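# Move wooden block from bench onto cart floor

## Task

Lift the wooden block from the bench and lay it flat on the floor of the cart, at the cart's handle end next to the profiles. Keep the drop flap open, and keep intact anything already achieved. At the end the grippers must hold nothing and be away from the cart: release the block and back off. The robot must stay upright and untilted, and must finish in contact with nothing.

## Robot and tools

ROBOT. A Rainbow Robotics RB-Y1 in a physics simulator. It has a two-wheel differential base with two rear casters, 0.58 m wide, extending 0.10 m in front of the drive axle and 0.57 m behind it. A spin on the spot sweeps a 0.58 m radius. The base cannot move sideways. On top is a folding leg plus torso (squat, shift, pitch, yaw), a head (pan, tilt) and two 7-joint arms, each with a parallel gripper. Each hand has a wrist camera in a case that sticks out sideways and can snag.

FRAMES. All positions are in metres. In the base frame the origin is on the floor midway between the drive wheels, with x forward, y to the left and z up. The odometry frame is the base frame as it was at the start. base_odometry counts wheel turns only, so slip shows up as travel, and its heading is in rad, positive to the left. The left_hand and right_hand readouts give the point between the finger pads, 0.03 m behind the tips. In the hand's own axes the fingers point along -z and close along x. The readout can be off, most at long reach or under load.

move. Each call holds one action.
- base: a velocity command, not a position. It takes {x_m_s, turn_rad_s, for_s}: forward speed in m/s (0.005 to 1.5 either sign, or 0), left turn rate in rad/s (0.02 to 1.509 either sign, or 0), and duration in s (0.1 to 5). Any speed you leave out is 0. Distance is roughly speed × for_s. The base accelerates at 0.4 m/s² (turns 0.5 rad/s²) and coasts to rest afterward.
- joints: absolute targets keyed by joint name. Angles are in rad and grippers in m of opening. Ranges:
  - torso_squat_rad 0 to 1.2; torso_shift_rad -0.3 to 0.6; torso_pitch_rad -0.2 to 1.4 (positive leans forward); torso_yaw_rad -1.5 to 1.5 (positive is left; raise both arms 0.2 rad sideways first).
  - Shoulder pitch ±2.356 (negative swings the arm forward and up).
  - left_shoulder_roll 0 to 3.141 and right_shoulder_roll -3.141 to 0 (both move the arm outward).
  - Shoulder yaw ±2.094; elbow -2.617 to 0.01 (negative bends); forearm roll ±3.141; wrist pitch -1.57 to 1.919; hand roll ±2.705.
  - Grippers 0 to 0.1; head_pan ±0.523; head_tilt -0.35 to 1.57 (positive looks down).
  - The torso also has combined limits: squat+shift ≤1.52; squat−shift+pitch ≤1.57; shift+0.5pitch−0.4squat ≤0.7; shift+0.3pitch−0.5squat ≤0.39.
- target: an absolute pose for one hand in the base frame: {side "left"/"right", x, y, z in m (-3 to 3), quat_wxyz in the same form as the hand readouts}. It is solved once into joint angles, so the hand travels on an arc. Split long moves into short steps. It cannot be sent while an earlier move is still running.
- min_time_s (0.1 to 8): the shortest duration for the arm, head and torso motions.
- contact_limits: gripper current caps in mA (200 to 672.5), keyed left_gripper_m/right_gripper_m. A cap stays in force until you change it.
Allowed combinations: base and/or joints, each optionally with min_time_s and contact_limits; target alone or with min_time_s; or contact_limits alone. Two further arguments control the reply. cameras takes head_camera, left_wrist_camera, right_wrist_camera or all. blocking defaults to true; with false the call returns in about 0.5 s while motion continues. A move with no action simply reports state and images.

Other tools. wait(seconds 0 to 10, cameras) lets time run, and returns early once earlier motions settle. stop(cameras) brakes everything that is moving. zoom_image(camera, region [x0,y0,x1,y1] in pixels, at most 504×504) zooms into the latest image. read_manual returns licence text only. finished_scene(scene) closes the scene, so the goal must already hold when you call it.

RESULTS.
- The move line reads done, or otherwise the worst status.
- Hand status is reached (within 10 mm and 2°), short (with the error), or refused (with the reason).
- Joint words:
  - done: the motion finished.
  - off_target: it rested away from the goal and may still be pushing.
  - time_out: too slow, often because something blocks it.
  - contact_stop: the torso hit something or could not lift.
  - limit_stop_at_<name>: a built-in limit or the self-collision guard.
  - not_followed: the arm check withheld the command.
  - torque_fault and limit_stop_at_motor_heat.
- on_its_own lists things you did not command.
- lidar_m gives 12 distances, in 30° sectors counterclockwise from straight ahead, seen at 0.23 m height.
- motor_effort is wheel load in %; a wheel at rest normally reads under 30.
- wheel_motors_off=1 means the wheels are disabled for about 2 s.
- Also reported: joint torques, external torques, raw wrist force and torque (uncalibrated, offset up to 16 N), and motor temperatures.
If a move or wait is refused, or an unordered stop hits it, the remaining move, wait and finished_scene calls in that reply are skipped.

GRASPING. Command an opening at least 0.005 m narrower than the object. Each pad then squeezes with about 44 to 55 N, and off_target is normal in that case. Lowering contact_limits softens the grip.

AVOID.
- Arm against arm: never let the arms, grippers or camera cases collide or press together; it can end the scene. Keep the shoulders rolled outward by about 0.5 rad when both arms reach forward.
- Torque faults (freeze for 10 s): elbow 33.8 N m, wrist joints 23.5, shoulders 65.8. A held load counts toward these.
- Motor heat: stretched or loaded arms heat up, and 80 °C brakes the arm.
- Tipping: fast bending or rising, heavy loads held far forward, and sudden stops while bowed.
- Base collisions: the base does not stop at furniture, and the body can catch on edges. The bent leg can stick out ahead of the base.
- Dropping the block from height, releasing it while it moves, slamming, and hard pushes.
Something may now and then nudge loose objects. At the finish, open the gripper, lift clear, and make sure nothing of the robot touches the cart or the block.

Each tool is called after "Request:" as a command line: name --argument value for each argument, lists and objects as JSON in quotes; but a table of rows of numbers goes row by row, as --pt "numbers of a row", without its own name.

## Session

Request:
move

Scene clock: 0.00 s.
Joint torques (N m): no reading
External joint torques (N m): no reading
Motor temperatures (°C): left_arm=[31 28 32 36 35 33 38] | right_arm=[34 31 32 30 36 36 34]
Wrist force (N): no reading
Wrist torque (N m): no reading
Wrist force, peak (N): no reading
base_odometry: x=+0.000 y=+0.000 heading=+0.000
lidar_m: 0.65 0.68 1.56 4.82 1.63 1.14 1.08 1.13 1.47 3.50 0.97 0.70
base_status: not commanded
joint_positions: torso_squat_rad=+0.350 torso_shift_rad=+0.000 torso_pitch_rad=+0.000 torso_yaw_rad=+0.000 left_shoulder_pitch_rad=+0.049 left_shoulder_roll_rad=+0.015 left_shoulder_yaw_rad=+0.041 left_elbow_rad=-0.149 left_forearm_roll_rad=+0.010 left_wrist_pitch_rad=-0.019 left_hand_roll_rad=+0.045 left_gripper_m=+0.099 right_shoulder_pitch_rad=-0.033 right_shoulder_roll_rad=-0.038 right_shoulder_yaw_rad=+0.024 right_elbow_rad=-0.125 right_forearm_roll_rad=-0.047 right_wrist_pitch_rad=+0.032 right_hand_roll_rad=-0.022 right_gripper_m=+0.099 head_pan_rad=+0.000 head_tilt_rad=+0.400
joint_status: not commanded
wheel_motors_off: 0
motor_effort: left_wheel=+0 right_wheel=+0
chest: x=-0.2280 y=+0.0001 z=+1.2475 quat_wxyz=(+1.000, +0.000, +0.000, +0.000) (m; base frame)
left_hand: x=-0.1861 y=+0.2354 z=+0.5638 quat_wxyz=(+0.997, +0.009, -0.062, +0.055) (m; base frame)
right_hand: x=-0.1506 y=-0.2464 z=+0.5666 quat_wxyz=(+0.998, -0.015, -0.063, -0.016) (m; base frame)
pictures: head_camera, left_wrist_camera, right_wrist_camera

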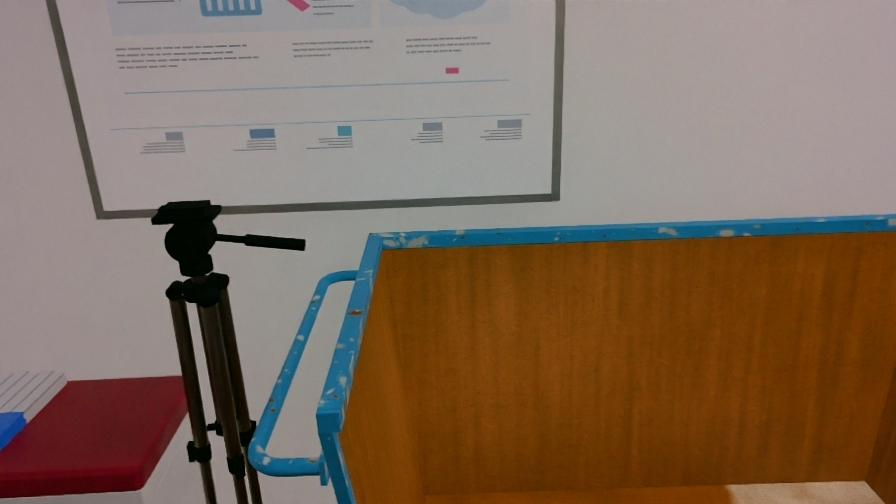

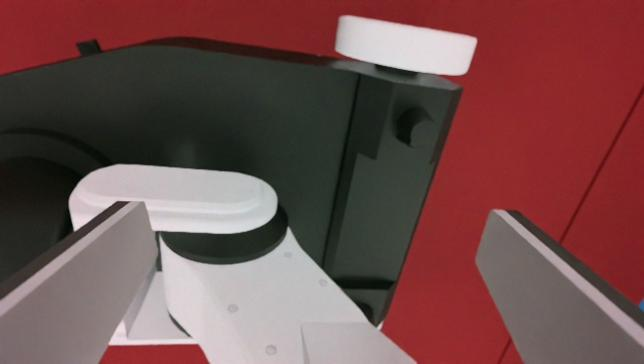

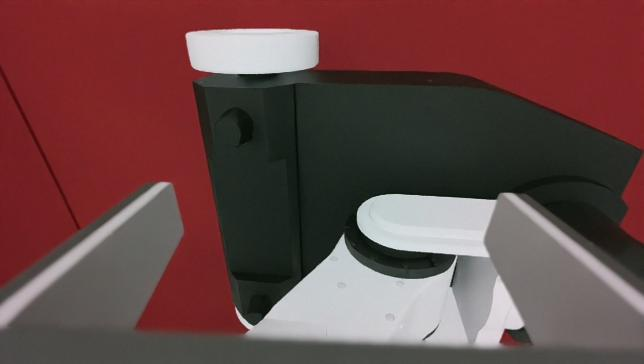

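Request:
move --joints '{"head_tilt_rad":0.9,"head_pan_rad":-0.4}' --cameras '["head_camera"]'

Request:
move --joints '{"head_tilt_rad":0.7,"head_pan_rad":0.5}' --cameras '["head_camera"]'

Scene clock: 2.57 s.
Joint torques (N m): left_arm=[-0.77 -0.34 0.59 0.13 -0.08 -0.66 -0.01] | right_arm=[-2.05 -0.87 -0.71 -0.05 -0.02 -0.18 0.04]
External joint torques (N m): left_arm=[-0.14 -1 0.55 0.11 -0.08 -0.31 -0.01] | right_arm=[0.21 0.62 -0.66 0.26 -0.06 0.11 0.03]
Wrist force (N): left_arm=[-0.2 1.4 -8.4] | right_arm=[-2.0 1.2 -4.8]
Wrist torque (N m): left_arm=[-0.30 0.07 0.08] | right_arm=[-0.12 -0.09 -0.09]
Wrist force, peak (N): left_arm=[-0.2 1.9 -8.4] | right_arm=[-2.1 1.2 -5.5]
move: done
base_odometry: x=+0.000 y=+0.000 heading=+0.000
lidar_m: 0.65 0.68 1.55 4.82 1.62 1.14 1.08 1.12 1.47 3.52 0.99 0.70
base_status: not commanded
joint_positions: torso_squat_rad=+0.350 torso_shift_rad=+0.000 torso_pitch_rad=+0.000 torso_yaw_rad=+0.000 left_shoulder_pitch_rad=+0.049 left_shoulder_roll_rad=+0.015 left_shoulder_yaw_rad=+0.041 left_elbow_rad=-0.149 left_forearm_roll_rad=+0.010 left_wrist_pitch_rad=-0.019 left_hand_roll_rad=+0.045 left_gripper_m=+0.099 right_shoulder_pitch_rad=-0.033 right_shoulder_roll_rad=-0.038 right_shoulder_yaw_rad=+0.024 right_elbow_rad=-0.125 right_forearm_roll_rad=-0.047 right_wrist_pitch_rad=+0.032 right_hand_roll_rad=-0.022 right_gripper_m=+0.099 head_pan_rad=-0.400 head_tilt_rad=+0.900
joint_status: all done
wheel_motors_off: 0
motor_effort: left_wheel=+0(1) right_wheel=-1(2)
chest: x=-0.2280 y=+0.0001 z=+1.2475 quat_wxyz=(+1.000, +0.000, +0.000, +0.000) (m; base frame)
left_hand: x=-0.1861 y=+0.2354 z=+0.5638 quat_wxyz=(+0.997, +0.009, -0.062, +0.055) (m; base frame)
right_hand: x=-0.1506 y=-0.2464 z=+0.5666 quat_wxyz=(+0.998, -0.015, -0.063, -0.016) (m; base frame)
pictures: head_camera
camera_calibration:
head_camera: T_world_to_cam=[[-0.396197, -0.917655, -0.0306251, -0.0381374], [-0.677364, 0.314644, -0.664964, 0.874628], [0.619843, -0.242713, -0.746247, 1.15306], [0, 0, 0, 1]] pos_world=[-0.137383, -0.030332, 1.44089]

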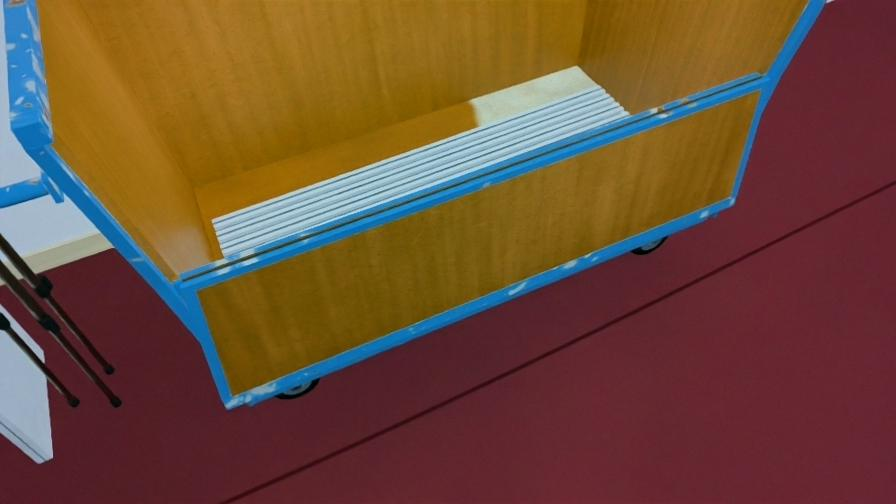

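Scene clock: 3.83 s.
Joint torques (N m): left_arm=[-1.05 -0.41 0.77 0.13 -0.05 -0.57 -0.04] | right_arm=[-2.33 -0.85 -0.82 0.14 0 -0.28 -0.04]
External joint torques (N m): left_arm=[-0.42 -1.08 0.73 0.12 -0.05 -0.21 -0.03] | right_arm=[-0.08 0.64 -0.77 0.45 -0.04 0.01 -0.04]
Wrist force (N): left_arm=[-0.7 0.6 -7.4] | right_arm=[-1.8 0.8 -4.9]
Wrist torque (N m): left_arm=[-0.22 0.08 0.07] | right_arm=[-0.08 -0.04 -0.09]
Wrist force, peak (N): left_arm=[0.0 1.7 -8.5] | right_arm=[-1.6 1.5 -5.6]
move: done
base_odometry: x=+0.000 y=+0.000 heading=+0.000
lidar_m: 0.66 0.67 1.56 4.81 1.63 1.14 1.06 1.13 1.47 3.52 0.98 0.69
base_status: not commanded
joint_positions: torso_squat_rad=+0.350 torso_shift_rad=+0.000 torso_pitch_rad=+0.000 torso_yaw_rad=+0.000 left_shoulder_pitch_rad=+0.049 left_shoulder_roll_rad=+0.015 left_shoulder_yaw_rad=+0.041 left_elbow_rad=-0.149 left_forearm_roll_rad=+0.010 left_wrist_pitch_rad=-0.019 left_hand_roll_rad=+0.045 left_gripper_m=+0.099 right_shoulder_pitch_rad=-0.033 right_shoulder_roll_rad=-0.038 right_shoulder_yaw_rad=+0.024 right_elbow_rad=-0.125 right_forearm_roll_rad=-0.047 right_wrist_pitch_rad=+0.032 right_hand_roll_rad=-0.022 right_gripper_m=+0.099 head_pan_rad=+0.500 head_tilt_rad=+0.700
joint_status: all done
wheel_motors_off: 0
motor_effort: left_wheel=+1(1) right_wheel=-1(2)
chest: x=-0.2280 y=+0.0001 z=+1.2475 quat_wxyz=(+1.000, +0.000, +0.000, +0.000) (m; base frame)
left_hand: x=-0.1861 y=+0.2354 z=+0.5638 quat_wxyz=(+0.997, +0.009, -0.062, +0.055) (m; base frame)
right_hand: x=-0.1506 y=-0.2464 z=+0.5666 quat_wxyz=(+0.998, -0.015, -0.063, -0.016) (m; base frame)
pictures: head_camera
camera_calibration:
head_camera: T_world_to_cam=[[0.478026, -0.877781, -0.0314978, 0.143225], [-0.53863, -0.264626, -0.799906, 1.09862], [0.693807, 0.399341, -0.599298, 0.955485], [0, 0, 0, 1]] pos_world=[-0.139639, 0.034878, 1.45592]

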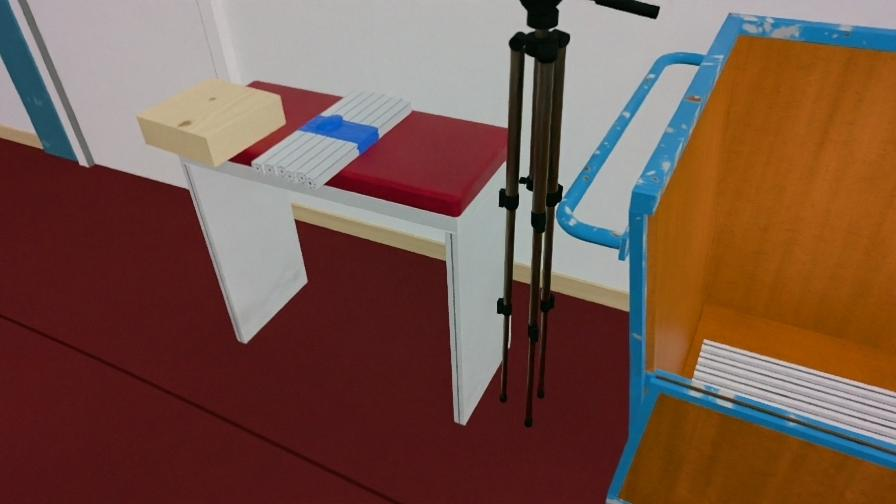

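Request:
move --joints '{"torso_squat_rad":0.05,"head_tilt_rad":1.0,"head_pan_rad":-0.3}' --cameras '["head_camera"]'

Request:
zoom_image --camera "head_camera" --region '[0, 0, 448, 400]'

Request:
zoom_image --camera "head_camera" --region '[400, 0, 896, 400]'

Request:
move --joints '{"head_tilt_rad":0.7,"head_pan_rad":0.5}' --cameras '["head_camera"]'

Request:
zoom_image --camera "head_camera" --region '[100, 0, 500, 300]'

Scene clock: 15.40 s.
Joint torques (N m): left_arm=[-0.98 -0.09 0.61 0.11 -0.13 -0.54 -0.12] | right_arm=[-1.96 -1.1 -0.53 0.06 -0.19 -0.27 -0.01]
External joint torques (N m): left_arm=[-0.36 -0.75 0.57 0.1 -0.14 -0.19 -0.11] | right_arm=[0.29 0.39 -0.48 0.37 -0.23 0.03 -0.02]
Wrist force (N): left_arm=[0.7 1.4 -7.3] | right_arm=[-1.1 0.9 -5.0]
Wrist torque (N m): left_arm=[-0.34 0.25 0.08] | right_arm=[-0.07 0.00 -0.10]
Wrist force, peak (N): left_arm=[0.3 1.8 -8.5] | right_arm=[-2.0 1.0 -5.6]
move: done
base_odometry: x=+0.000 y=+0.000 heading=+0.000
lidar_m: 0.65 0.69 1.56 4.83 1.63 1.14 1.07 1.12 1.50 3.52 0.98 0.70
base_status: not commanded
joint_positions: torso_squat_rad=+0.050 torso_shift_rad=+0.000 torso_pitch_rad=+0.000 torso_yaw_rad=+0.000 left_shoulder_pitch_rad=+0.049 left_shoulder_roll_rad=+0.015 left_shoulder_yaw_rad=+0.041 left_elbow_rad=-0.149 left_forearm_roll_rad=+0.010 left_wrist_pitch_rad=-0.019 left_hand_roll_rad=+0.045 left_gripper_m=+0.099 right_shoulder_pitch_rad=-0.033 right_shoulder_roll_rad=-0.038 right_shoulder_yaw_rad=+0.024 right_elbow_rad=-0.125 right_forearm_roll_rad=-0.047 right_wrist_pitch_rad=+0.032 right_hand_roll_rad=-0.022 right_gripper_m=+0.099 head_pan_rad=-0.300 head_tilt_rad=+1.000
joint_status: all done
wheel_motors_off: 0
motor_effort: left_wheel=+1(1) right_wheel=+1(3)
chest: x=-0.2279 y=+0.0001 z=+1.2891 quat_wxyz=(+1.000, +0.000, +0.000, +0.000) (m; base frame)
left_hand: x=-0.1862 y=+0.2354 z=+0.6054 quat_wxyz=(+0.997, +0.009, -0.062, +0.055) (m; base frame)
right_hand: x=-0.1506 y=-0.2464 z=+0.6082 quat_wxyz=(+0.998, -0.015, -0.062, -0.016) (m; base frame)
pictures: head_camera
camera_calibration:
head_camera: T_world_to_cam=[[-0.305469, -0.951742, -0.0296, -0.0195961], [-0.76537, 0.263908, -0.586993, 0.768084], [0.566478, -0.156653, -0.809051, 1.26655], [0, 0, 0, 1]] pos_world=[-0.13559, -0.0229442, 1.47498]

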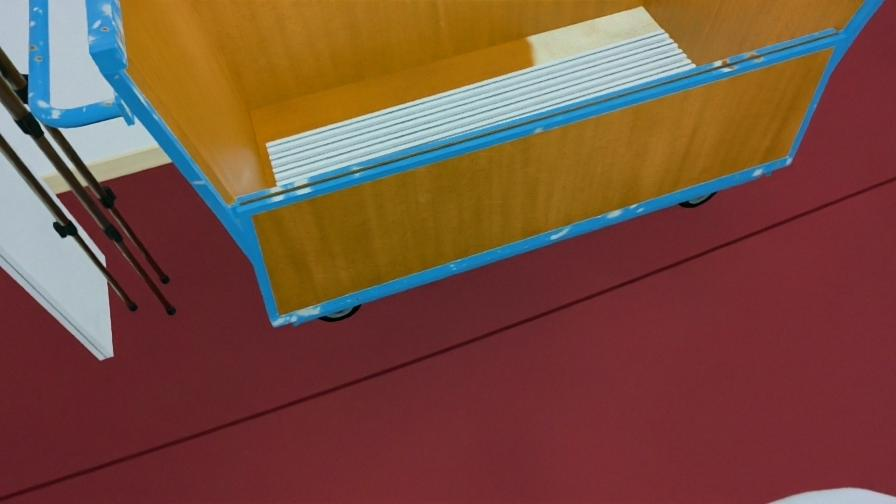

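Scaled by 1.125 from the camera's 896x504 image, which has a finer 1280x720 frame.

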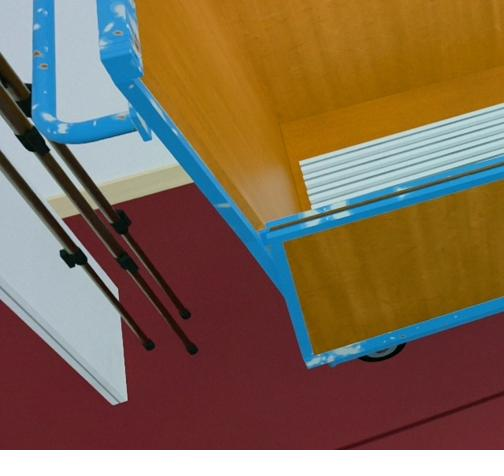

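Scaled by 1.016 from the camera's 896x504 image, which has a finer 1280x720 frame.

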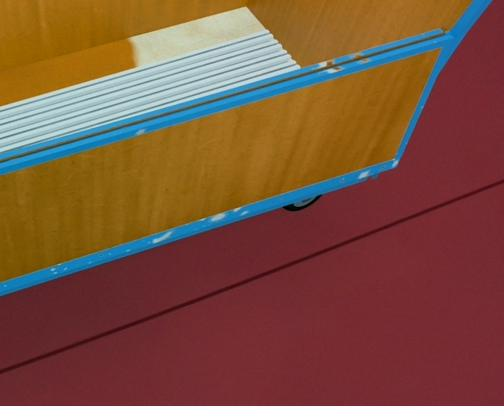

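Scene clock: 16.60 s.
Joint torques (N m): left_arm=[-1.04 -0.07 0.72 0.04 -0.09 -0.61 -0.06] | right_arm=[-2.01 -0.95 -0.74 0.11 -0.12 -0.16 -0.09]
External joint torques (N m): left_arm=[-0.41 -0.74 0.68 0.02 -0.09 -0.25 -0.05] | right_arm=[0.24 0.54 -0.69 0.42 -0.16 0.13 -0.1]
Wrist force (N): left_arm=[0.3 1.5 -7.4] | right_arm=[-1.6 0.8 -4.7]
Wrist torque (N m): left_arm=[-0.36 0.19 0.07] | right_arm=[-0.05 -0.05 -0.09]
Wrist force, peak (N): left_arm=[-0.5 1.3 -8.5] | right_arm=[-1.5 0.9 -5.4]
move: done
base_odometry: x=+0.000 y=+0.000 heading=+0.000
lidar_m: 0.64 0.68 1.54 4.83 1.63 1.13 1.07 1.12 1.48 3.52 0.98 0.70
base_status: not commanded
joint_positions: torso_squat_rad=+0.050 torso_shift_rad=+0.000 torso_pitch_rad=+0.000 torso_yaw_rad=+0.000 left_shoulder_pitch_rad=+0.049 left_shoulder_roll_rad=+0.015 left_shoulder_yaw_rad=+0.041 left_elbow_rad=-0.149 left_forearm_roll_rad=+0.010 left_wrist_pitch_rad=-0.019 left_hand_roll_rad=+0.045 left_gripper_m=+0.099 right_shoulder_pitch_rad=-0.033 right_shoulder_roll_rad=-0.038 right_shoulder_yaw_rad=+0.024 right_elbow_rad=-0.125 right_forearm_roll_rad=-0.047 right_wrist_pitch_rad=+0.032 right_hand_roll_rad=-0.022 right_gripper_m=+0.099 head_pan_rad=+0.500 head_tilt_rad=+0.700
joint_status: all done
wheel_motors_off: 0
motor_effort: left_wheel=+0(1) right_wheel=+0(2)
chest: x=-0.2279 y=+0.0001 z=+1.2891 quat_wxyz=(+1.000, +0.000, +0.000, +0.000) (m; base frame)
left_hand: x=-0.1862 y=+0.2354 z=+0.6054 quat_wxyz=(+0.997, +0.009, -0.062, +0.055) (m; base frame)
right_hand: x=-0.1506 y=-0.2464 z=+0.6082 quat_wxyz=(+0.998, -0.015, -0.062, -0.016) (m; base frame)
pictures: head_camera
camera_calibration:
head_camera: T_world_to_cam=[[0.478029, -0.877777, -0.0315653, 0.144589], [-0.538749, -0.264635, -0.799824, 1.13181], [0.693714, 0.399344, -0.599404, 0.980493], [0, 0, 0, 1]] pos_world=[-0.139539, 0.0348779, 1.49752]

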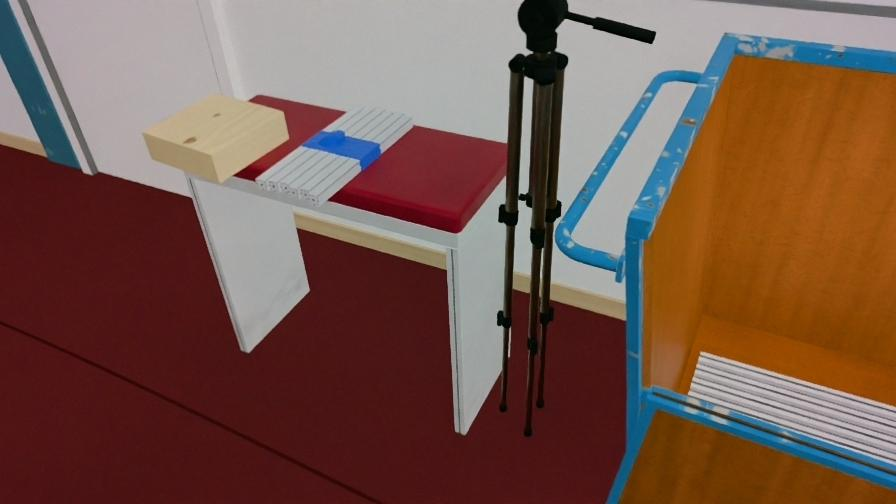

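Scaled by 1.260 from the camera's 896x504 image, which has a finer 1280x720 frame.

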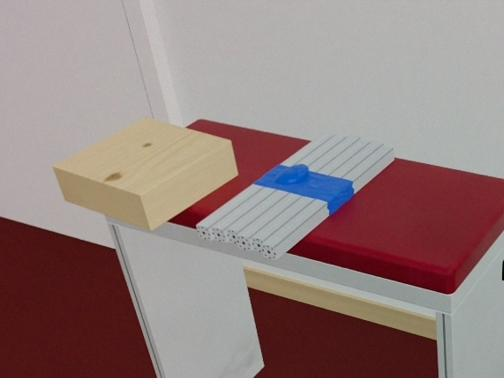

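Request:
move --joints '{"torso_squat_rad":0.15,"torso_pitch_rad":0.6,"head_tilt_rad":0.8,"head_pan_rad":0.0}' --cameras '["head_camera"]'

Request:
zoom_image --camera "head_camera" --region '[150, 0, 600, 400]'

Scene clock: 26.07 s.
Joint torques (N m): left_arm=[13.08 -0.39 0.83 6.37 0.02 0.56 0.03] | right_arm=[13.5 -0.45 -0.63 6.4 -0.28 0.82 -0.1]
External joint torques (N m): left_arm=[-1.96 -1.19 0.65 0.26 0.03 -0.25 0.01] | right_arm=[0.13 0.63 -0.38 0.91 -0.17 0 -0.07]
Wrist force (N): left_arm=[4.4 1.3 -7.3] | right_arm=[2.0 0.9 -4.0]
Wrist torque (N m): left_arm=[-0.33 0.42 0.04] | right_arm=[-0.05 0.17 -0.09]
Wrist force, peak (N): left_arm=[4.1 0.9 -7.7] | right_arm=[-2.2 1.5 -5.3]
move: done
base_odometry: x=+0.000 y=+0.000 heading=+0.000
lidar_m: 0.65 0.69 1.56 4.81 1.62 1.14 1.08 1.12 1.47 3.51 0.98 0.70
base_status: not commanded
joint_positions: torso_squat_rad=+0.150 torso_shift_rad=+0.000 torso_pitch_rad=+0.600 torso_yaw_rad=+0.000 left_shoulder_pitch_rad=+0.049 left_shoulder_roll_rad=+0.015 left_shoulder_yaw_rad=+0.041 left_elbow_rad=-0.149 left_forearm_roll_rad=+0.010 left_wrist_pitch_rad=-0.019 left_hand_roll_rad=+0.045 left_gripper_m=+0.099 right_shoulder_pitch_rad=-0.033 right_shoulder_roll_rad=-0.038 right_shoulder_yaw_rad=+0.024 right_elbow_rad=-0.125 right_forearm_roll_rad=-0.047 right_wrist_pitch_rad=+0.032 right_hand_roll_rad=-0.022 right_gripper_m=+0.099 head_pan_rad=+0.000 head_tilt_rad=+0.800
joint_status: all done
wheel_motors_off: 0
motor_effort: left_wheel=+0(2) right_wheel=-1(3)
chest: x=-0.0533 y=+0.0001 z=+1.2280 quat_wxyz=(+0.955, +0.000, +0.296, +0.000) (m; base frame)
left_hand: x=-0.4048 y=+0.2354 z=+0.6402 quat_wxyz=(+0.970, +0.024, +0.236, +0.050) (m; base frame)
right_hand: x=-0.3738 y=-0.2464 z=+0.6224 quat_wxyz=(+0.972, -0.020, +0.235, -0.011) (m; base frame)
pictures: head_camera
camera_calibration:
head_camera: T_world_to_cam=[[-0.0213641, -0.999501, -0.0232463, 0.032976], [-0.973871, 0.0260633, -0.225603, 0.438937], [0.226097, 0.0178191, -0.973942, 1.27224], [0, 0, 0, 1]] pos_world=[0.140524, -0.00115082, 1.33888]

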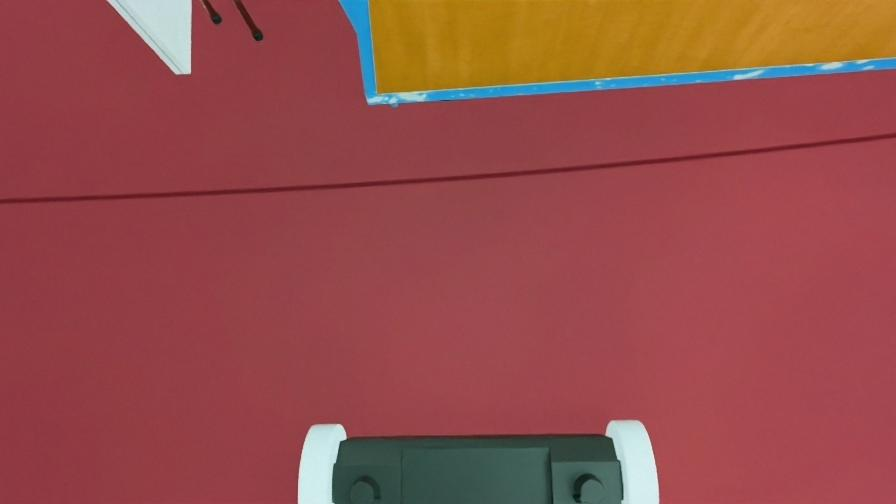

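Scaled by 1.120 from the camera's 896x504 image, which has a finer 1280x720 frame.

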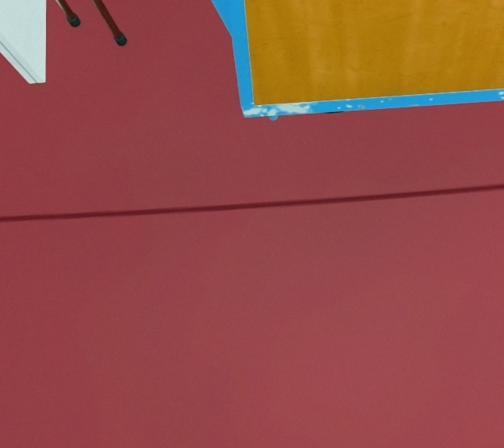

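Tilt up and look to the sides.

Request:
move --joints '{"head_tilt_rad":0.25,"head_pan_rad":-0.1}' --cameras '["head_camera"]'

Request:
zoom_image --camera "head_camera" --region '[250, 0, 700, 350]'

Scene clock: 27.67 s.
Joint torques (N m): left_arm=[13.27 0.21 0.95 6.52 -0.1 0.56 0.06] | right_arm=[13.62 -0.69 -0.85 6.2 -0.29 0.91 -0.19]
External joint torques (N m): left_arm=[-1.77 -0.59 0.77 0.41 -0.1 -0.26 0.03] | right_arm=[0.26 0.39 -0.6 0.72 -0.19 0.09 -0.17]
Wrist force (N): left_arm=[4.1 1.1 -6.9] | right_arm=[2.1 1.1 -4.1]
Wrist torque (N m): left_arm=[-0.30 0.41 0.06] | right_arm=[-0.08 0.17 -0.08]
Wrist force, peak (N): left_arm=[4.1 0.5 -7.8] | right_arm=[2.3 1.3 -4.6]
move: done
base_odometry: x=+0.000 y=+0.000 heading=+0.000
lidar_m: 0.65 0.67 1.56 4.83 1.61 1.14 1.07 1.11 1.47 3.52 0.99 0.70
base_status: not commanded
joint_positions: torso_squat_rad=+0.150 torso_shift_rad=+0.000 torso_pitch_rad=+0.600 torso_yaw_rad=+0.000 left_shoulder_pitch_rad=+0.049 left_shoulder_roll_rad=+0.015 left_shoulder_yaw_rad=+0.041 left_elbow_rad=-0.149 left_forearm_roll_rad=+0.010 left_wrist_pitch_rad=-0.019 left_hand_roll_rad=+0.045 left_gripper_m=+0.099 right_shoulder_pitch_rad=-0.033 right_shoulder_roll_rad=-0.038 right_shoulder_yaw_rad=+0.024 right_elbow_rad=-0.125 right_forearm_roll_rad=-0.047 right_wrist_pitch_rad=+0.032 right_hand_roll_rad=-0.022 right_gripper_m=+0.099 head_pan_rad=-0.100 head_tilt_rad=+0.250
joint_status: all done
wheel_motors_off: 0
motor_effort: left_wheel=+0(1) right_wheel=+0(2)
chest: x=-0.0533 y=+0.0001 z=+1.2280 quat_wxyz=(+0.955, +0.000, +0.296, +0.000) (m; base frame)
left_hand: x=-0.4048 y=+0.2354 z=+0.6402 quat_wxyz=(+0.970, +0.024, +0.236, +0.050) (m; base frame)
right_hand: x=-0.3738 y=-0.2464 z=+0.6224 quat_wxyz=(+0.972, -0.020, +0.235, -0.011) (m; base frame)
pictures: head_camera
camera_calibration:
head_camera: T_world_to_cam=[[-0.088426, -0.995758, 0.0254422, -0.0290569], [-0.709437, 0.0450295, -0.703328, 1.07798], [0.699199, -0.0802422, -0.71041, 0.871534], [0, 0, 0, 1]] pos_world=[0.152816, -0.00754088, 1.37806]

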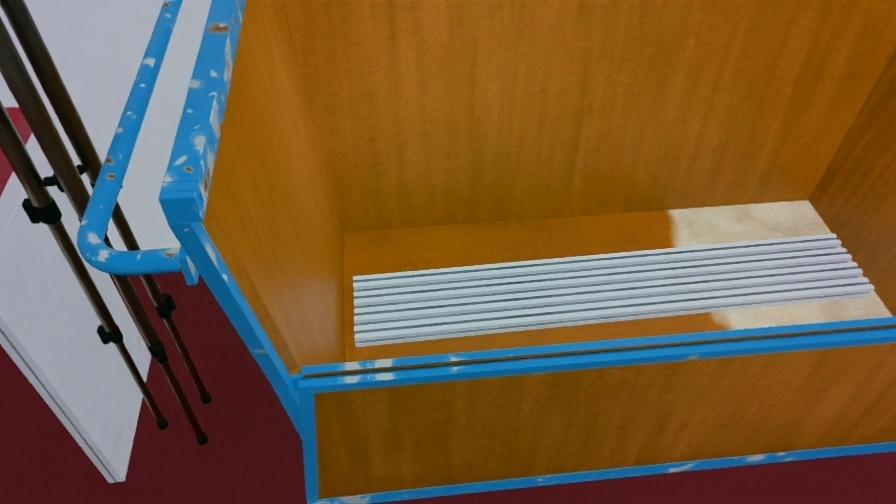

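Scaled by 1.120 from the camera's 896x504 image, which has a finer 1280x720 frame.

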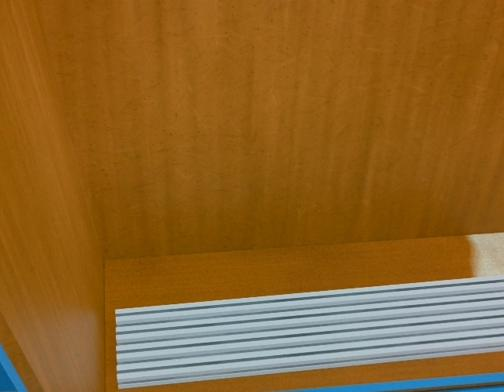

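Request:
move --joints '{"torso_squat_rad":0.7,"torso_pitch_rad":0.0,"head_tilt_rad":0.5,"head_pan_rad":0.0}'

Request:
move --base '{"turn_rad_s":0.6,"for_s":2.618}'

Request:
move --base '{"x_m_s":0.4,"for_s":3.8}'

Request:
move --base '{"turn_rad_s":-0.6,"for_s":2.618}' --cameras '["head_camera"]'

Request:
zoom_image --camera "head_camera" --region '[200, 50, 700, 504]'

Scene clock: 50.83 s.
Joint torques (N m): left_arm=[-0.95 -0.32 0.86 0.01 -0.06 -0.51 0.02] | right_arm=[-2.39 -0.92 -0.81 0.13 -0.01 -0.19 0.02]
External joint torques (N m): left_arm=[-0.32 -0.99 0.82 -0.01 -0.06 -0.16 0.02] | right_arm=[-0.14 0.57 -0.76 0.44 -0.05 0.11 0.01]
Wrist force (N): left_arm=[-0.5 0.7 -7.8] | right_arm=[-1.6 1.0 -4.9]
Wrist torque (N m): left_arm=[-0.25 0.04 0.11] | right_arm=[-0.09 -0.06 -0.10]
Wrist force, peak (N): left_arm=[4.4 0.5 -7.7] | right_arm=[-2.2 1.5 -5.6]
move: done
base_odometry: x=+0.000 y=+0.000 heading=+0.000
lidar_m: 0.65 0.68 1.56 4.84 1.63 1.14 1.07 1.12 1.48 3.51 0.99 0.70
base_status: not commanded
joint_positions: torso_squat_rad=+0.700 torso_shift_rad=+0.000 torso_pitch_rad=+0.000 torso_yaw_rad=+0.000 left_shoulder_pitch_rad=+0.049 left_shoulder_roll_rad=+0.015 left_shoulder_yaw_rad=+0.041 left_elbow_rad=-0.149 left_forearm_roll_rad=+0.010 left_wrist_pitch_rad=-0.019 left_hand_roll_rad=+0.045 left_gripper_m=+0.099 right_shoulder_pitch_rad=-0.033 right_shoulder_roll_rad=-0.038 right_shoulder_yaw_rad=+0.024 right_elbow_rad=-0.125 right_forearm_roll_rad=-0.047 right_wrist_pitch_rad=+0.032 right_hand_roll_rad=-0.022 right_gripper_m=+0.099 head_pan_rad=+0.000 head_tilt_rad=+0.500
joint_status: all done
wheel_motors_off: 0
motor_effort: left_wheel=+0(1) right_wheel=+1(4)
chest: x=-0.2281 y=+0.0001 z=+1.1253 quat_wxyz=(+1.000, +0.000, +0.000, +0.000) (m; base frame)
left_hand: x=-0.1861 y=+0.2354 z=+0.4417 quat_wxyz=(+0.997, +0.009, -0.062, +0.055) (m; base frame)
right_hand: x=-0.1506 y=-0.2464 z=+0.4445 quat_wxyz=(+0.998, -0.015, -0.063, -0.016) (m; base frame)
pictures: none

Scene clock: 55.00 s.
Joint torques (N m): left_arm=[-0.69 -0.22 0.71 0.05 0.1 -0.59 -0.08] | right_arm=[-1.99 -0.94 -1.02 0.1 -0.02 -0.23 -0.01]
External joint torques (N m): left_arm=[-0.06 -0.89 0.66 0.03 0.1 -0.24 -0.07] | right_arm=[0.26 0.55 -0.97 0.41 -0.06 0.06 -0.02]
Wrist force (N): left_arm=[-0.1 1.2 -7.5] | right_arm=[-1.5 1.2 -4.9]
Wrist torque (N m): left_arm=[-0.28 0.13 0.14] | right_arm=[-0.09 -0.02 -0.11]
Wrist force, peak (N): left_arm=[-0.2 1.2 -8.4] | right_arm=[-2.4 1.1 -5.4]
move: done
base_odometry: x=+0.000 y=+0.000 heading=+1.579
lidar_m: 4.91 1.59 1.12 1.07 1.11 1.48 3.74 0.97 0.71 0.67 1.02 1.56
base_status: done (sent for 2.63 of 2.63 s)
joint_positions: torso_squat_rad=+0.700 torso_shift_rad=+0.000 torso_pitch_rad=+0.000 torso_yaw_rad=+0.000 left_shoulder_pitch_rad=+0.049 left_shoulder_roll_rad=+0.015 left_shoulder_yaw_rad=+0.041 left_elbow_rad=-0.149 left_forearm_roll_rad=+0.010 left_wrist_pitch_rad=-0.019 left_hand_roll_rad=+0.045 left_gripper_m=+0.099 right_shoulder_pitch_rad=-0.033 right_shoulder_roll_rad=-0.038 right_shoulder_yaw_rad=+0.024 right_elbow_rad=-0.125 right_forearm_roll_rad=-0.047 right_wrist_pitch_rad=+0.032 right_hand_roll_rad=-0.022 right_gripper_m=+0.099 head_pan_rad=+0.000 head_tilt_rad=+0.500
joint_status: not commanded
wheel_motors_off: 0
motor_effort: left_wheel=+5(39) right_wheel=+19(40)
chest: x=-0.2280 y=+0.0001 z=+1.1253 quat_wxyz=(+1.000, +0.000, +0.000, +0.000) (m; base frame)
left_hand: x=-0.1861 y=+0.2354 z=+0.4417 quat_wxyz=(+0.997, +0.009, -0.062, +0.055) (m; base frame)
right_hand: x=-0.1506 y=-0.2464 z=+0.4444 quat_wxyz=(+0.998, -0.015, -0.063, -0.016) (m; base frame)
pictures: none

Scene clock: 60.13 s.
Joint torques (N m): left_arm=[-0.64 -0.28 0.88 0.08 -0.08 -0.53 -0.06] | right_arm=[-2.13 -1.07 -0.72 0.13 -0.05 -0.21 -0.07]
External joint torques (N m): left_arm=[-0.01 -0.95 0.84 0.06 -0.09 -0.18 -0.05] | right_arm=[0.12 0.42 -0.67 0.43 -0.09 0.08 -0.07]
Wrist force (N): left_arm=[-0.3 1.3 -7.9] | right_arm=[-1.8 1.3 -5.4]
Wrist torque (N m): left_arm=[-0.33 0.11 0.08] | right_arm=[-0.11 -0.06 -0.11]
Wrist force, peak (N): left_arm=[0.1 2.0 -8.5] | right_arm=[-2.1 1.2 -5.6]
move: done
base_odometry: x=-0.014 y=+1.520 heading=+1.581
lidar_m: 4.10 1.67 1.17 1.12 1.15 1.55 2.73 1.25 1.29 0.86 1.45 1.93
base_status: done (sent for 3.8 of 3.8 s)
joint_positions: torso_squat_rad=+0.700 torso_shift_rad=+0.000 torso_pitch_rad=+0.000 torso_yaw_rad=+0.000 left_shoulder_pitch_rad=+0.049 left_shoulder_roll_rad=+0.015 left_shoulder_yaw_rad=+0.041 left_elbow_rad=-0.149 left_forearm_roll_rad=+0.010 left_wrist_pitch_rad=-0.019 left_hand_roll_rad=+0.045 left_gripper_m=+0.099 right_shoulder_pitch_rad=-0.033 right_shoulder_roll_rad=-0.038 right_shoulder_yaw_rad=+0.024 right_elbow_rad=-0.125 right_forearm_roll_rad=-0.047 right_wrist_pitch_rad=+0.032 right_hand_roll_rad=-0.022 right_gripper_m=+0.099 head_pan_rad=+0.000 head_tilt_rad=+0.500
joint_status: not commanded
wheel_motors_off: 0
motor_effort: left_wheel=+16(46) right_wheel=-13(52)
chest: x=-0.2280 y=+0.0001 z=+1.1253 quat_wxyz=(+1.000, +0.000, +0.000, +0.000) (m; base frame)
left_hand: x=-0.1861 y=+0.2354 z=+0.4417 quat_wxyz=(+0.997, +0.009, -0.062, +0.055) (m; base frame)
right_hand: x=-0.1505 y=-0.2464 z=+0.4444 quat_wxyz=(+0.998, -0.015, -0.062, -0.016) (m; base frame)
pictures: none

Scene clock: 64.30 s.
Joint torques (N m): left_arm=[-0.58 -0.1 0.59 0.04 -0.09 -0.65 -0.04] | right_arm=[-1.76 -0.95 -0.77 -0.05 -0.11 -0.16 0.09]
External joint torques (N m): left_arm=[0.04 -0.76 0.55 0.02 -0.1 -0.3 -0.03] | right_arm=[0.49 0.55 -0.72 0.26 -0.15 0.13 0.08]
Wrist force (N): left_arm=[-0.4 1.0 -7.9] | right_arm=[-1.7 1.3 -5.1]
Wrist torque (N m): left_arm=[-0.24 0.08 0.09] | right_arm=[-0.10 -0.06 -0.08]
Wrist force, peak (N): left_arm=[0.0 1.4 -8.4] | right_arm=[-2.0 1.1 -5.4]
move: done
base_odometry: x=-0.014 y=+1.520 heading=+0.001
lidar_m: 0.85 1.46 1.90 4.10 1.70 1.19 1.12 1.18 1.55 3.68 1.25 1.25
base_status: done (sent for 2.63 of 2.63 s)
joint_positions: torso_squat_rad=+0.700 torso_shift_rad=+0.000 torso_pitch_rad=+0.000 torso_yaw_rad=+0.000 left_shoulder_pitch_rad=+0.049 left_shoulder_roll_rad=+0.015 left_shoulder_yaw_rad=+0.041 left_elbow_rad=-0.149 left_forearm_roll_rad=+0.010 left_wrist_pitch_rad=-0.019 left_hand_roll_rad=+0.045 left_gripper_m=+0.099 right_shoulder_pitch_rad=-0.033 right_shoulder_roll_rad=-0.038 right_shoulder_yaw_rad=+0.024 right_elbow_rad=-0.125 right_forearm_roll_rad=-0.047 right_wrist_pitch_rad=+0.032 right_hand_roll_rad=-0.022 right_gripper_m=+0.099 head_pan_rad=+0.000 head_tilt_rad=+0.500
joint_status: not commanded
wheel_motors_off: 0
motor_effort: left_wheel=+22(43) right_wheel=+3(51)
chest: x=-0.2280 y=+0.0001 z=+1.1253 quat_wxyz=(+1.000, +0.000, +0.000, +0.000) (m; base frame)
left_hand: x=-0.1861 y=+0.2354 z=+0.4417 quat_wxyz=(+0.997, +0.009, -0.062, +0.055) (m; base frame)
right_hand: x=-0.1505 y=-0.2464 z=+0.4444 quat_wxyz=(+0.998, -0.015, -0.063, -0.016) (m; base frame)
pictures: head_camera
camera_calibration:
head_camera: T_world_to_cam=[[0.00497105, -0.999504, -0.0310937, 0.0413462], [-0.42866, 0.0259625, -0.903093, 1.16029], [0.903452, 0.017818, -0.428319, 0.698895], [0, 0, 0, 1]] pos_world=[-0.134254, -0.00125111, 1.34848]

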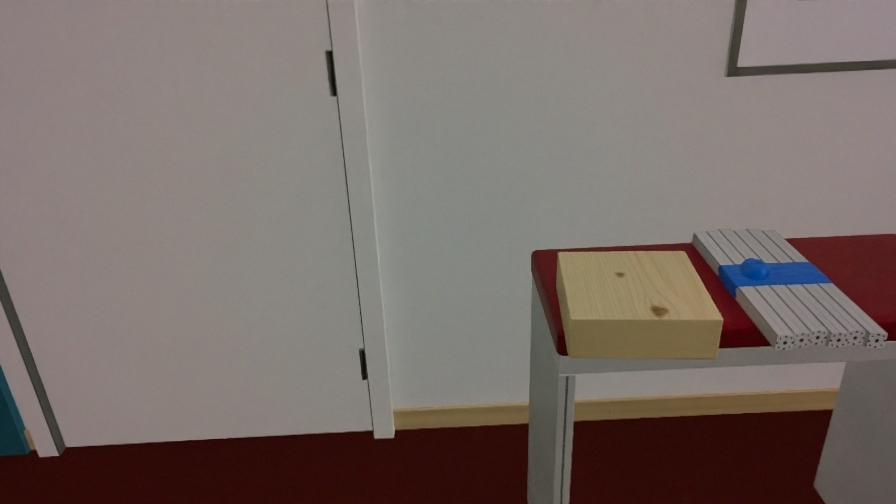

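Scaled by 1.008 from the camera's 896x504 image, which has a finer 1280x720 frame.

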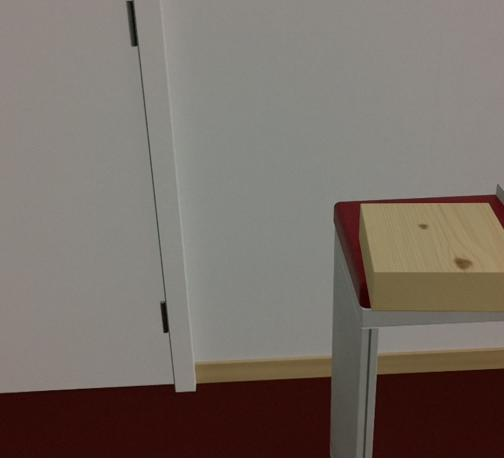

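Request:
move --base '{"x_m_s":0.3,"for_s":1.5}' --joints '{"head_tilt_rad":0.75,"head_pan_rad":-0.4,"torso_squat_rad":0.95}' --cameras '["head_camera"]'

Request:
zoom_image --camera "head_camera" --region '[250, 50, 700, 450]'

Scene clock: 73.30 s.
Joint torques (N m): left_arm=[-0.23 -0.34 0.96 0.04 -0.06 -0.53 0] | right_arm=[-1.88 -0.66 -0.88 0.01 -0.09 -0.13 -0.04]
External joint torques (N m): left_arm=[0.39 -1 0.92 0.03 -0.07 -0.18 0] | right_arm=[0.37 0.83 -0.83 0.31 -0.13 0.16 -0.05]
Wrist force (N): left_arm=[-0.2 0.7 -8.0] | right_arm=[-1.8 1.3 -5.0]
Wrist torque (N m): left_arm=[-0.23 0.11 0.16] | right_arm=[-0.13 -0.06 -0.09]
Wrist force, peak (N): left_arm=[0.5 1.3 -9.1] | right_arm=[-2.1 1.3 -5.5]
move: done
base_odometry: x=+0.436 y=+1.520 heading=+0.000
lidar_m: 0.54 0.96 1.30 3.22 2.41 1.67 1.58 1.64 2.15 1.40 0.97 0.40
base_status: done (sent for 1.5 of 1.5 s)
joint_positions: torso_squat_rad=+0.950 torso_shift_rad=+0.000 torso_pitch_rad=+0.000 torso_yaw_rad=+0.000 left_shoulder_pitch_rad=+0.049 left_shoulder_roll_rad=+0.015 left_shoulder_yaw_rad=+0.041 left_elbow_rad=-0.149 left_forearm_roll_rad=+0.010 left_wrist_pitch_rad=-0.019 left_hand_roll_rad=+0.045 left_gripper_m=+0.099 right_shoulder_pitch_rad=-0.033 right_shoulder_roll_rad=-0.038 right_shoulder_yaw_rad=+0.024 right_elbow_rad=-0.125 right_forearm_roll_rad=-0.047 right_wrist_pitch_rad=+0.032 right_hand_roll_rad=-0.022 right_gripper_m=+0.099 head_pan_rad=-0.400 head_tilt_rad=+0.750
joint_status: all done
wheel_motors_off: 0
motor_effort: left_wheel=-11(50) right_wheel=+11(44)
chest: x=-0.2280 y=+0.0001 z=+0.9971 quat_wxyz=(+1.000, +0.000, +0.000, +0.000) (m; base frame)
left_hand: x=-0.1860 y=+0.2354 z=+0.3135 quat_wxyz=(+0.997, +0.009, -0.062, +0.055) (m; base frame)
right_hand: x=-0.1505 y=-0.2464 z=+0.3162 quat_wxyz=(+0.998, -0.015, -0.062, -0.016) (m; base frame)
pictures: head_camera
camera_calibration:
head_camera: T_world_to_cam=[[-0.39189, -0.919477, -0.0313847, -0.0440627], [-0.578213, 0.272688, -0.768967, 0.853112], [0.715606, -0.283204, -0.638517, 0.856954], [0, 0, 0, 1]] pos_world=[-0.137228, -0.0304553, 1.20181]

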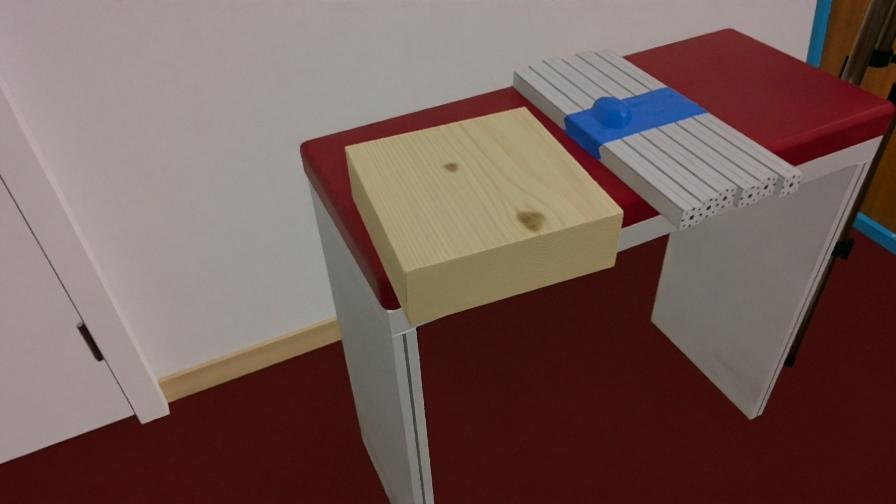

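Scaled by 1.120 from the camera's 896x504 image, which has a finer 1280x720 frame.

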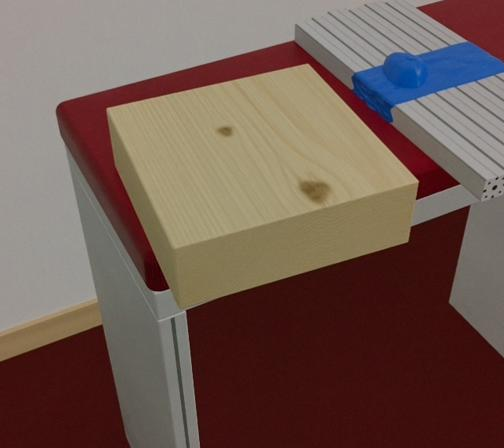

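Request:
move --target '{"side":"right","x":0.12,"y":-0.27,"z":0.78,"quat_wxyz":[0.7071,0,-0.7071,0]}' --min_time_s 3 --cameras '["head_camera","right_wrist_camera"]'

Scene clock: 82.63 s.
Joint torques (N m): left_arm=[-0.4 -0.15 0.98 0.12 0.01 -0.58 0.06] | right_arm=[0.59 -3.57 -0.87 -11.04 0.26 -2.09 -0.06]
External joint torques (N m): left_arm=[0.22 -0.82 0.94 0.1 0 -0.23 0.06] | right_arm=[1.22 -0.99 1.16 -1.27 0.07 -0.22 -0.11]
Wrist force (N): left_arm=[0.4 1.0 -7.4] | right_arm=[-6.9 0.8 1.2]
Wrist torque (N m): left_arm=[-0.28 0.17 0.09] | right_arm=[-0.18 -0.38 0.01]
Wrist force, peak (N): left_arm=[0.3 1.4 -8.5] | right_arm=[-7.7 0.8 1.4]
move: done
base_odometry: x=+0.436 y=+1.520 heading=+0.000
lidar_m: 0.53 0.97 1.31 3.22 2.39 1.65 1.56 1.63 2.14 1.41 0.97 0.41
base_status: not commanded
joint_positions: torso_squat_rad=+0.950 torso_shift_rad=+0.000 torso_pitch_rad=+0.000 torso_yaw_rad=+0.000 left_shoulder_pitch_rad=+0.049 left_shoulder_roll_rad=+0.015 left_shoulder_yaw_rad=+0.041 left_elbow_rad=-0.149 left_forearm_roll_rad=+0.010 left_wrist_pitch_rad=-0.019 left_hand_roll_rad=+0.045 left_gripper_m=+0.099 right_shoulder_pitch_rad=+0.625 right_shoulder_roll_rad=-0.197 right_shoulder_yaw_rad=+0.105 right_elbow_rad=-2.073 right_forearm_roll_rad=+0.013 right_wrist_pitch_rad=-0.123 right_hand_roll_rad=-0.177 right_gripper_m=+0.099 head_pan_rad=-0.400 head_tilt_rad=+0.750
joint_status: all done
wheel_motors_off: 0
motor_effort: left_wheel=-12(12) right_wheel=+10(14)
chest: x=-0.2280 y=+0.0001 z=+0.9971 quat_wxyz=(+1.000, +0.000, +0.000, +0.000) (m; base frame)
left_hand: x=-0.1860 y=+0.2354 z=+0.3135 quat_wxyz=(+0.997, +0.009, -0.062, +0.055) (m; base frame)
right_hand: x=+0.1191 y=-0.2700 z=+0.7801 quat_wxyz=(+0.704, +0.000, -0.710, +0.000) (m; base frame)
right_hand_status: reached (checked arc, planned for 3.0 s): 1 mm and 0.5 deg off.
pictures: head_camera, right_wrist_camera
camera_calibration:
head_camera: T_world_to_cam=[[-0.39189, -0.919477, -0.0313847, -0.0440627], [-0.578213, 0.272688, -0.768967, 0.853112], [0.715606, -0.283204, -0.638517, 0.856954], [0, 0, 0, 1]] pos_world=[-0.137228, -0.0304553, 1.20181]
right_wrist_camera: T_world_to_cam=[[0.0346317, -0.0292883, -0.998971, 0.766081], [-0.506399, 0.861236, -0.0428057, 0.353305], [0.861604, 0.50736, 0.0149945, 0.0948027], [0, 0, 0, 1]] pos_world=[0.0707004, -0.329941, 0.778994]

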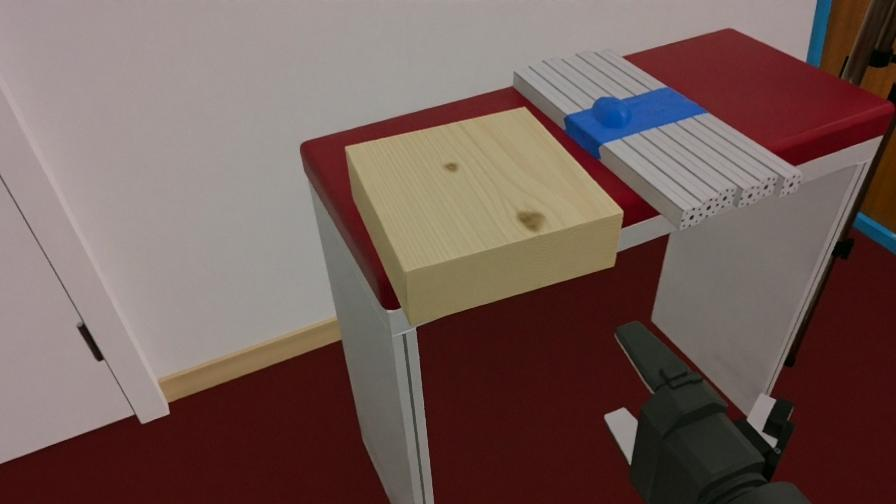

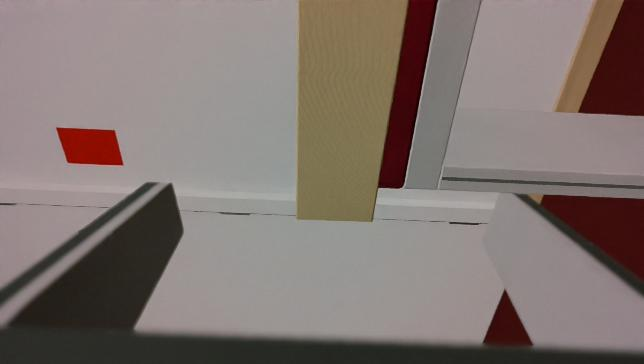

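Request:
move --target '{"side":"right","x":0.22,"y":-0.272,"z":0.770,"quat_wxyz":[0.7071,0,-0.7071,0]}' --min_time_s 2 --cameras '["head_camera","right_wrist_camera"]'

Request:
zoom_image --camera "head_camera" --region '[350, 150, 750, 500]'

Scene clock: 89.63 s.
Joint torques (N m): left_arm=[-0.47 -0.03 0.58 0.18 0 -0.69 -0.05] | right_arm=[-8.6 -1.07 -4.32 -10.34 -0.22 -1.73 -0.16]
External joint torques (N m): left_arm=[0.15 -0.69 0.54 0.16 0 -0.34 -0.05] | right_arm=[-1.99 1.87 -2.26 -0.41 -0.45 0.14 -0.21]
Wrist force (N): left_arm=[0.0 1.3 -7.7] | right_arm=[-7.2 0.5 1.3]
Wrist torque (N m): left_arm=[-0.28 0.12 0.10] | right_arm=[-0.18 -0.40 0.05]
Wrist force, peak (N): left_arm=[0.2 1.1 -8.6] | right_arm=[-7.9 0.7 1.0]
move: done
base_odometry: x=+0.436 y=+1.520 heading=+0.000
lidar_m: 0.53 0.96 1.32 3.21 2.39 1.67 1.57 1.63 2.15 1.41 0.97 0.40
base_status: not commanded
joint_positions: torso_squat_rad=+0.950 torso_shift_rad=+0.000 torso_pitch_rad=+0.000 torso_yaw_rad=+0.000 left_shoulder_pitch_rad=+0.049 left_shoulder_roll_rad=+0.015 left_shoulder_yaw_rad=+0.041 left_elbow_rad=-0.149 left_forearm_roll_rad=+0.010 left_wrist_pitch_rad=-0.019 left_hand_roll_rad=+0.045 left_gripper_m=+0.099 right_shoulder_pitch_rad=+0.255 right_shoulder_roll_rad=-0.174 right_shoulder_yaw_rad=+0.046 right_elbow_rad=-1.801 right_forearm_roll_rad=+0.011 right_wrist_pitch_rad=-0.019 right_hand_roll_rad=-0.178 right_gripper_m=+0.099 head_pan_rad=-0.400 head_tilt_rad=+0.750
joint_status: all done
wheel_motors_off: 0
motor_effort: left_wheel=-12(12) right_wheel=+12(14)
chest: x=-0.2280 y=+0.0001 z=+0.9971 quat_wxyz=(+1.000, +0.000, +0.000, +0.000) (m; base frame)
left_hand: x=-0.1860 y=+0.2354 z=+0.3135 quat_wxyz=(+0.997, +0.009, -0.062, +0.055) (m; base frame)
right_hand: x=+0.2195 y=-0.2719 z=+0.7700 quat_wxyz=(+0.708, +0.000, -0.707, +0.000) (m; base frame)
right_hand_status: reached (checked arc, planned for 2.0 s): 1 mm and 0.1 deg off.
pictures: head_camera, right_wrist_camera
camera_calibration:
head_camera: T_world_to_cam=[[-0.39189, -0.919477, -0.0313847, -0.0440627], [-0.578213, 0.272688, -0.768967, 0.853112], [0.715606, -0.283204, -0.638517, 0.856954], [0, 0, 0, 1]] pos_world=[-0.137228, -0.0304553, 1.20181]
right_wrist_camera: T_world_to_cam=[[0.0249599, -0.0293202, -0.999258, 0.754783], [-0.506776, 0.861243, -0.0379291, 0.401671], [0.861716, 0.507347, 0.00663774, 0.015839], [0, 0, 0, 1]] pos_world=[0.171069, -0.331841, 0.769353]

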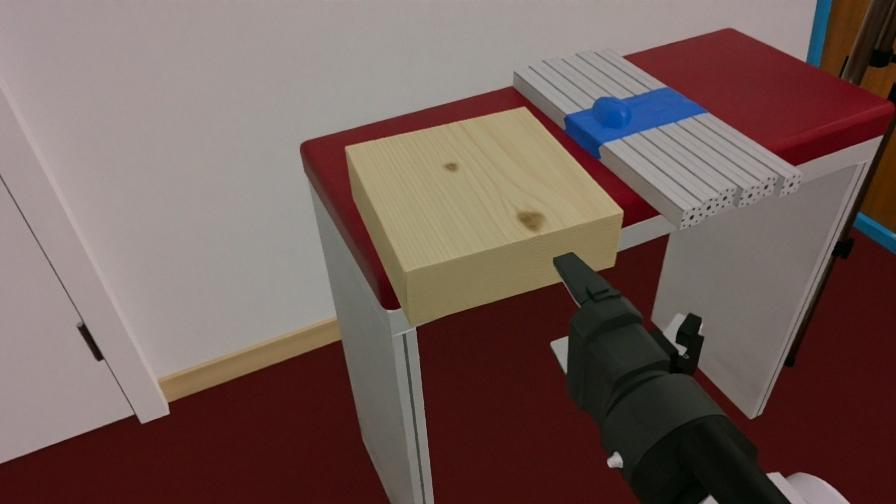

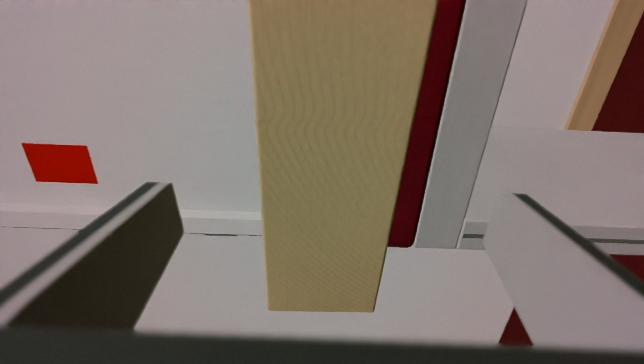

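Scaled by 1.260 from the camera's 896x504 image, which has a finer 1280x720 frame.

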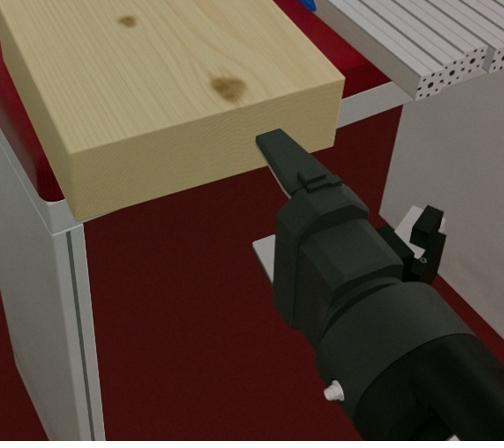

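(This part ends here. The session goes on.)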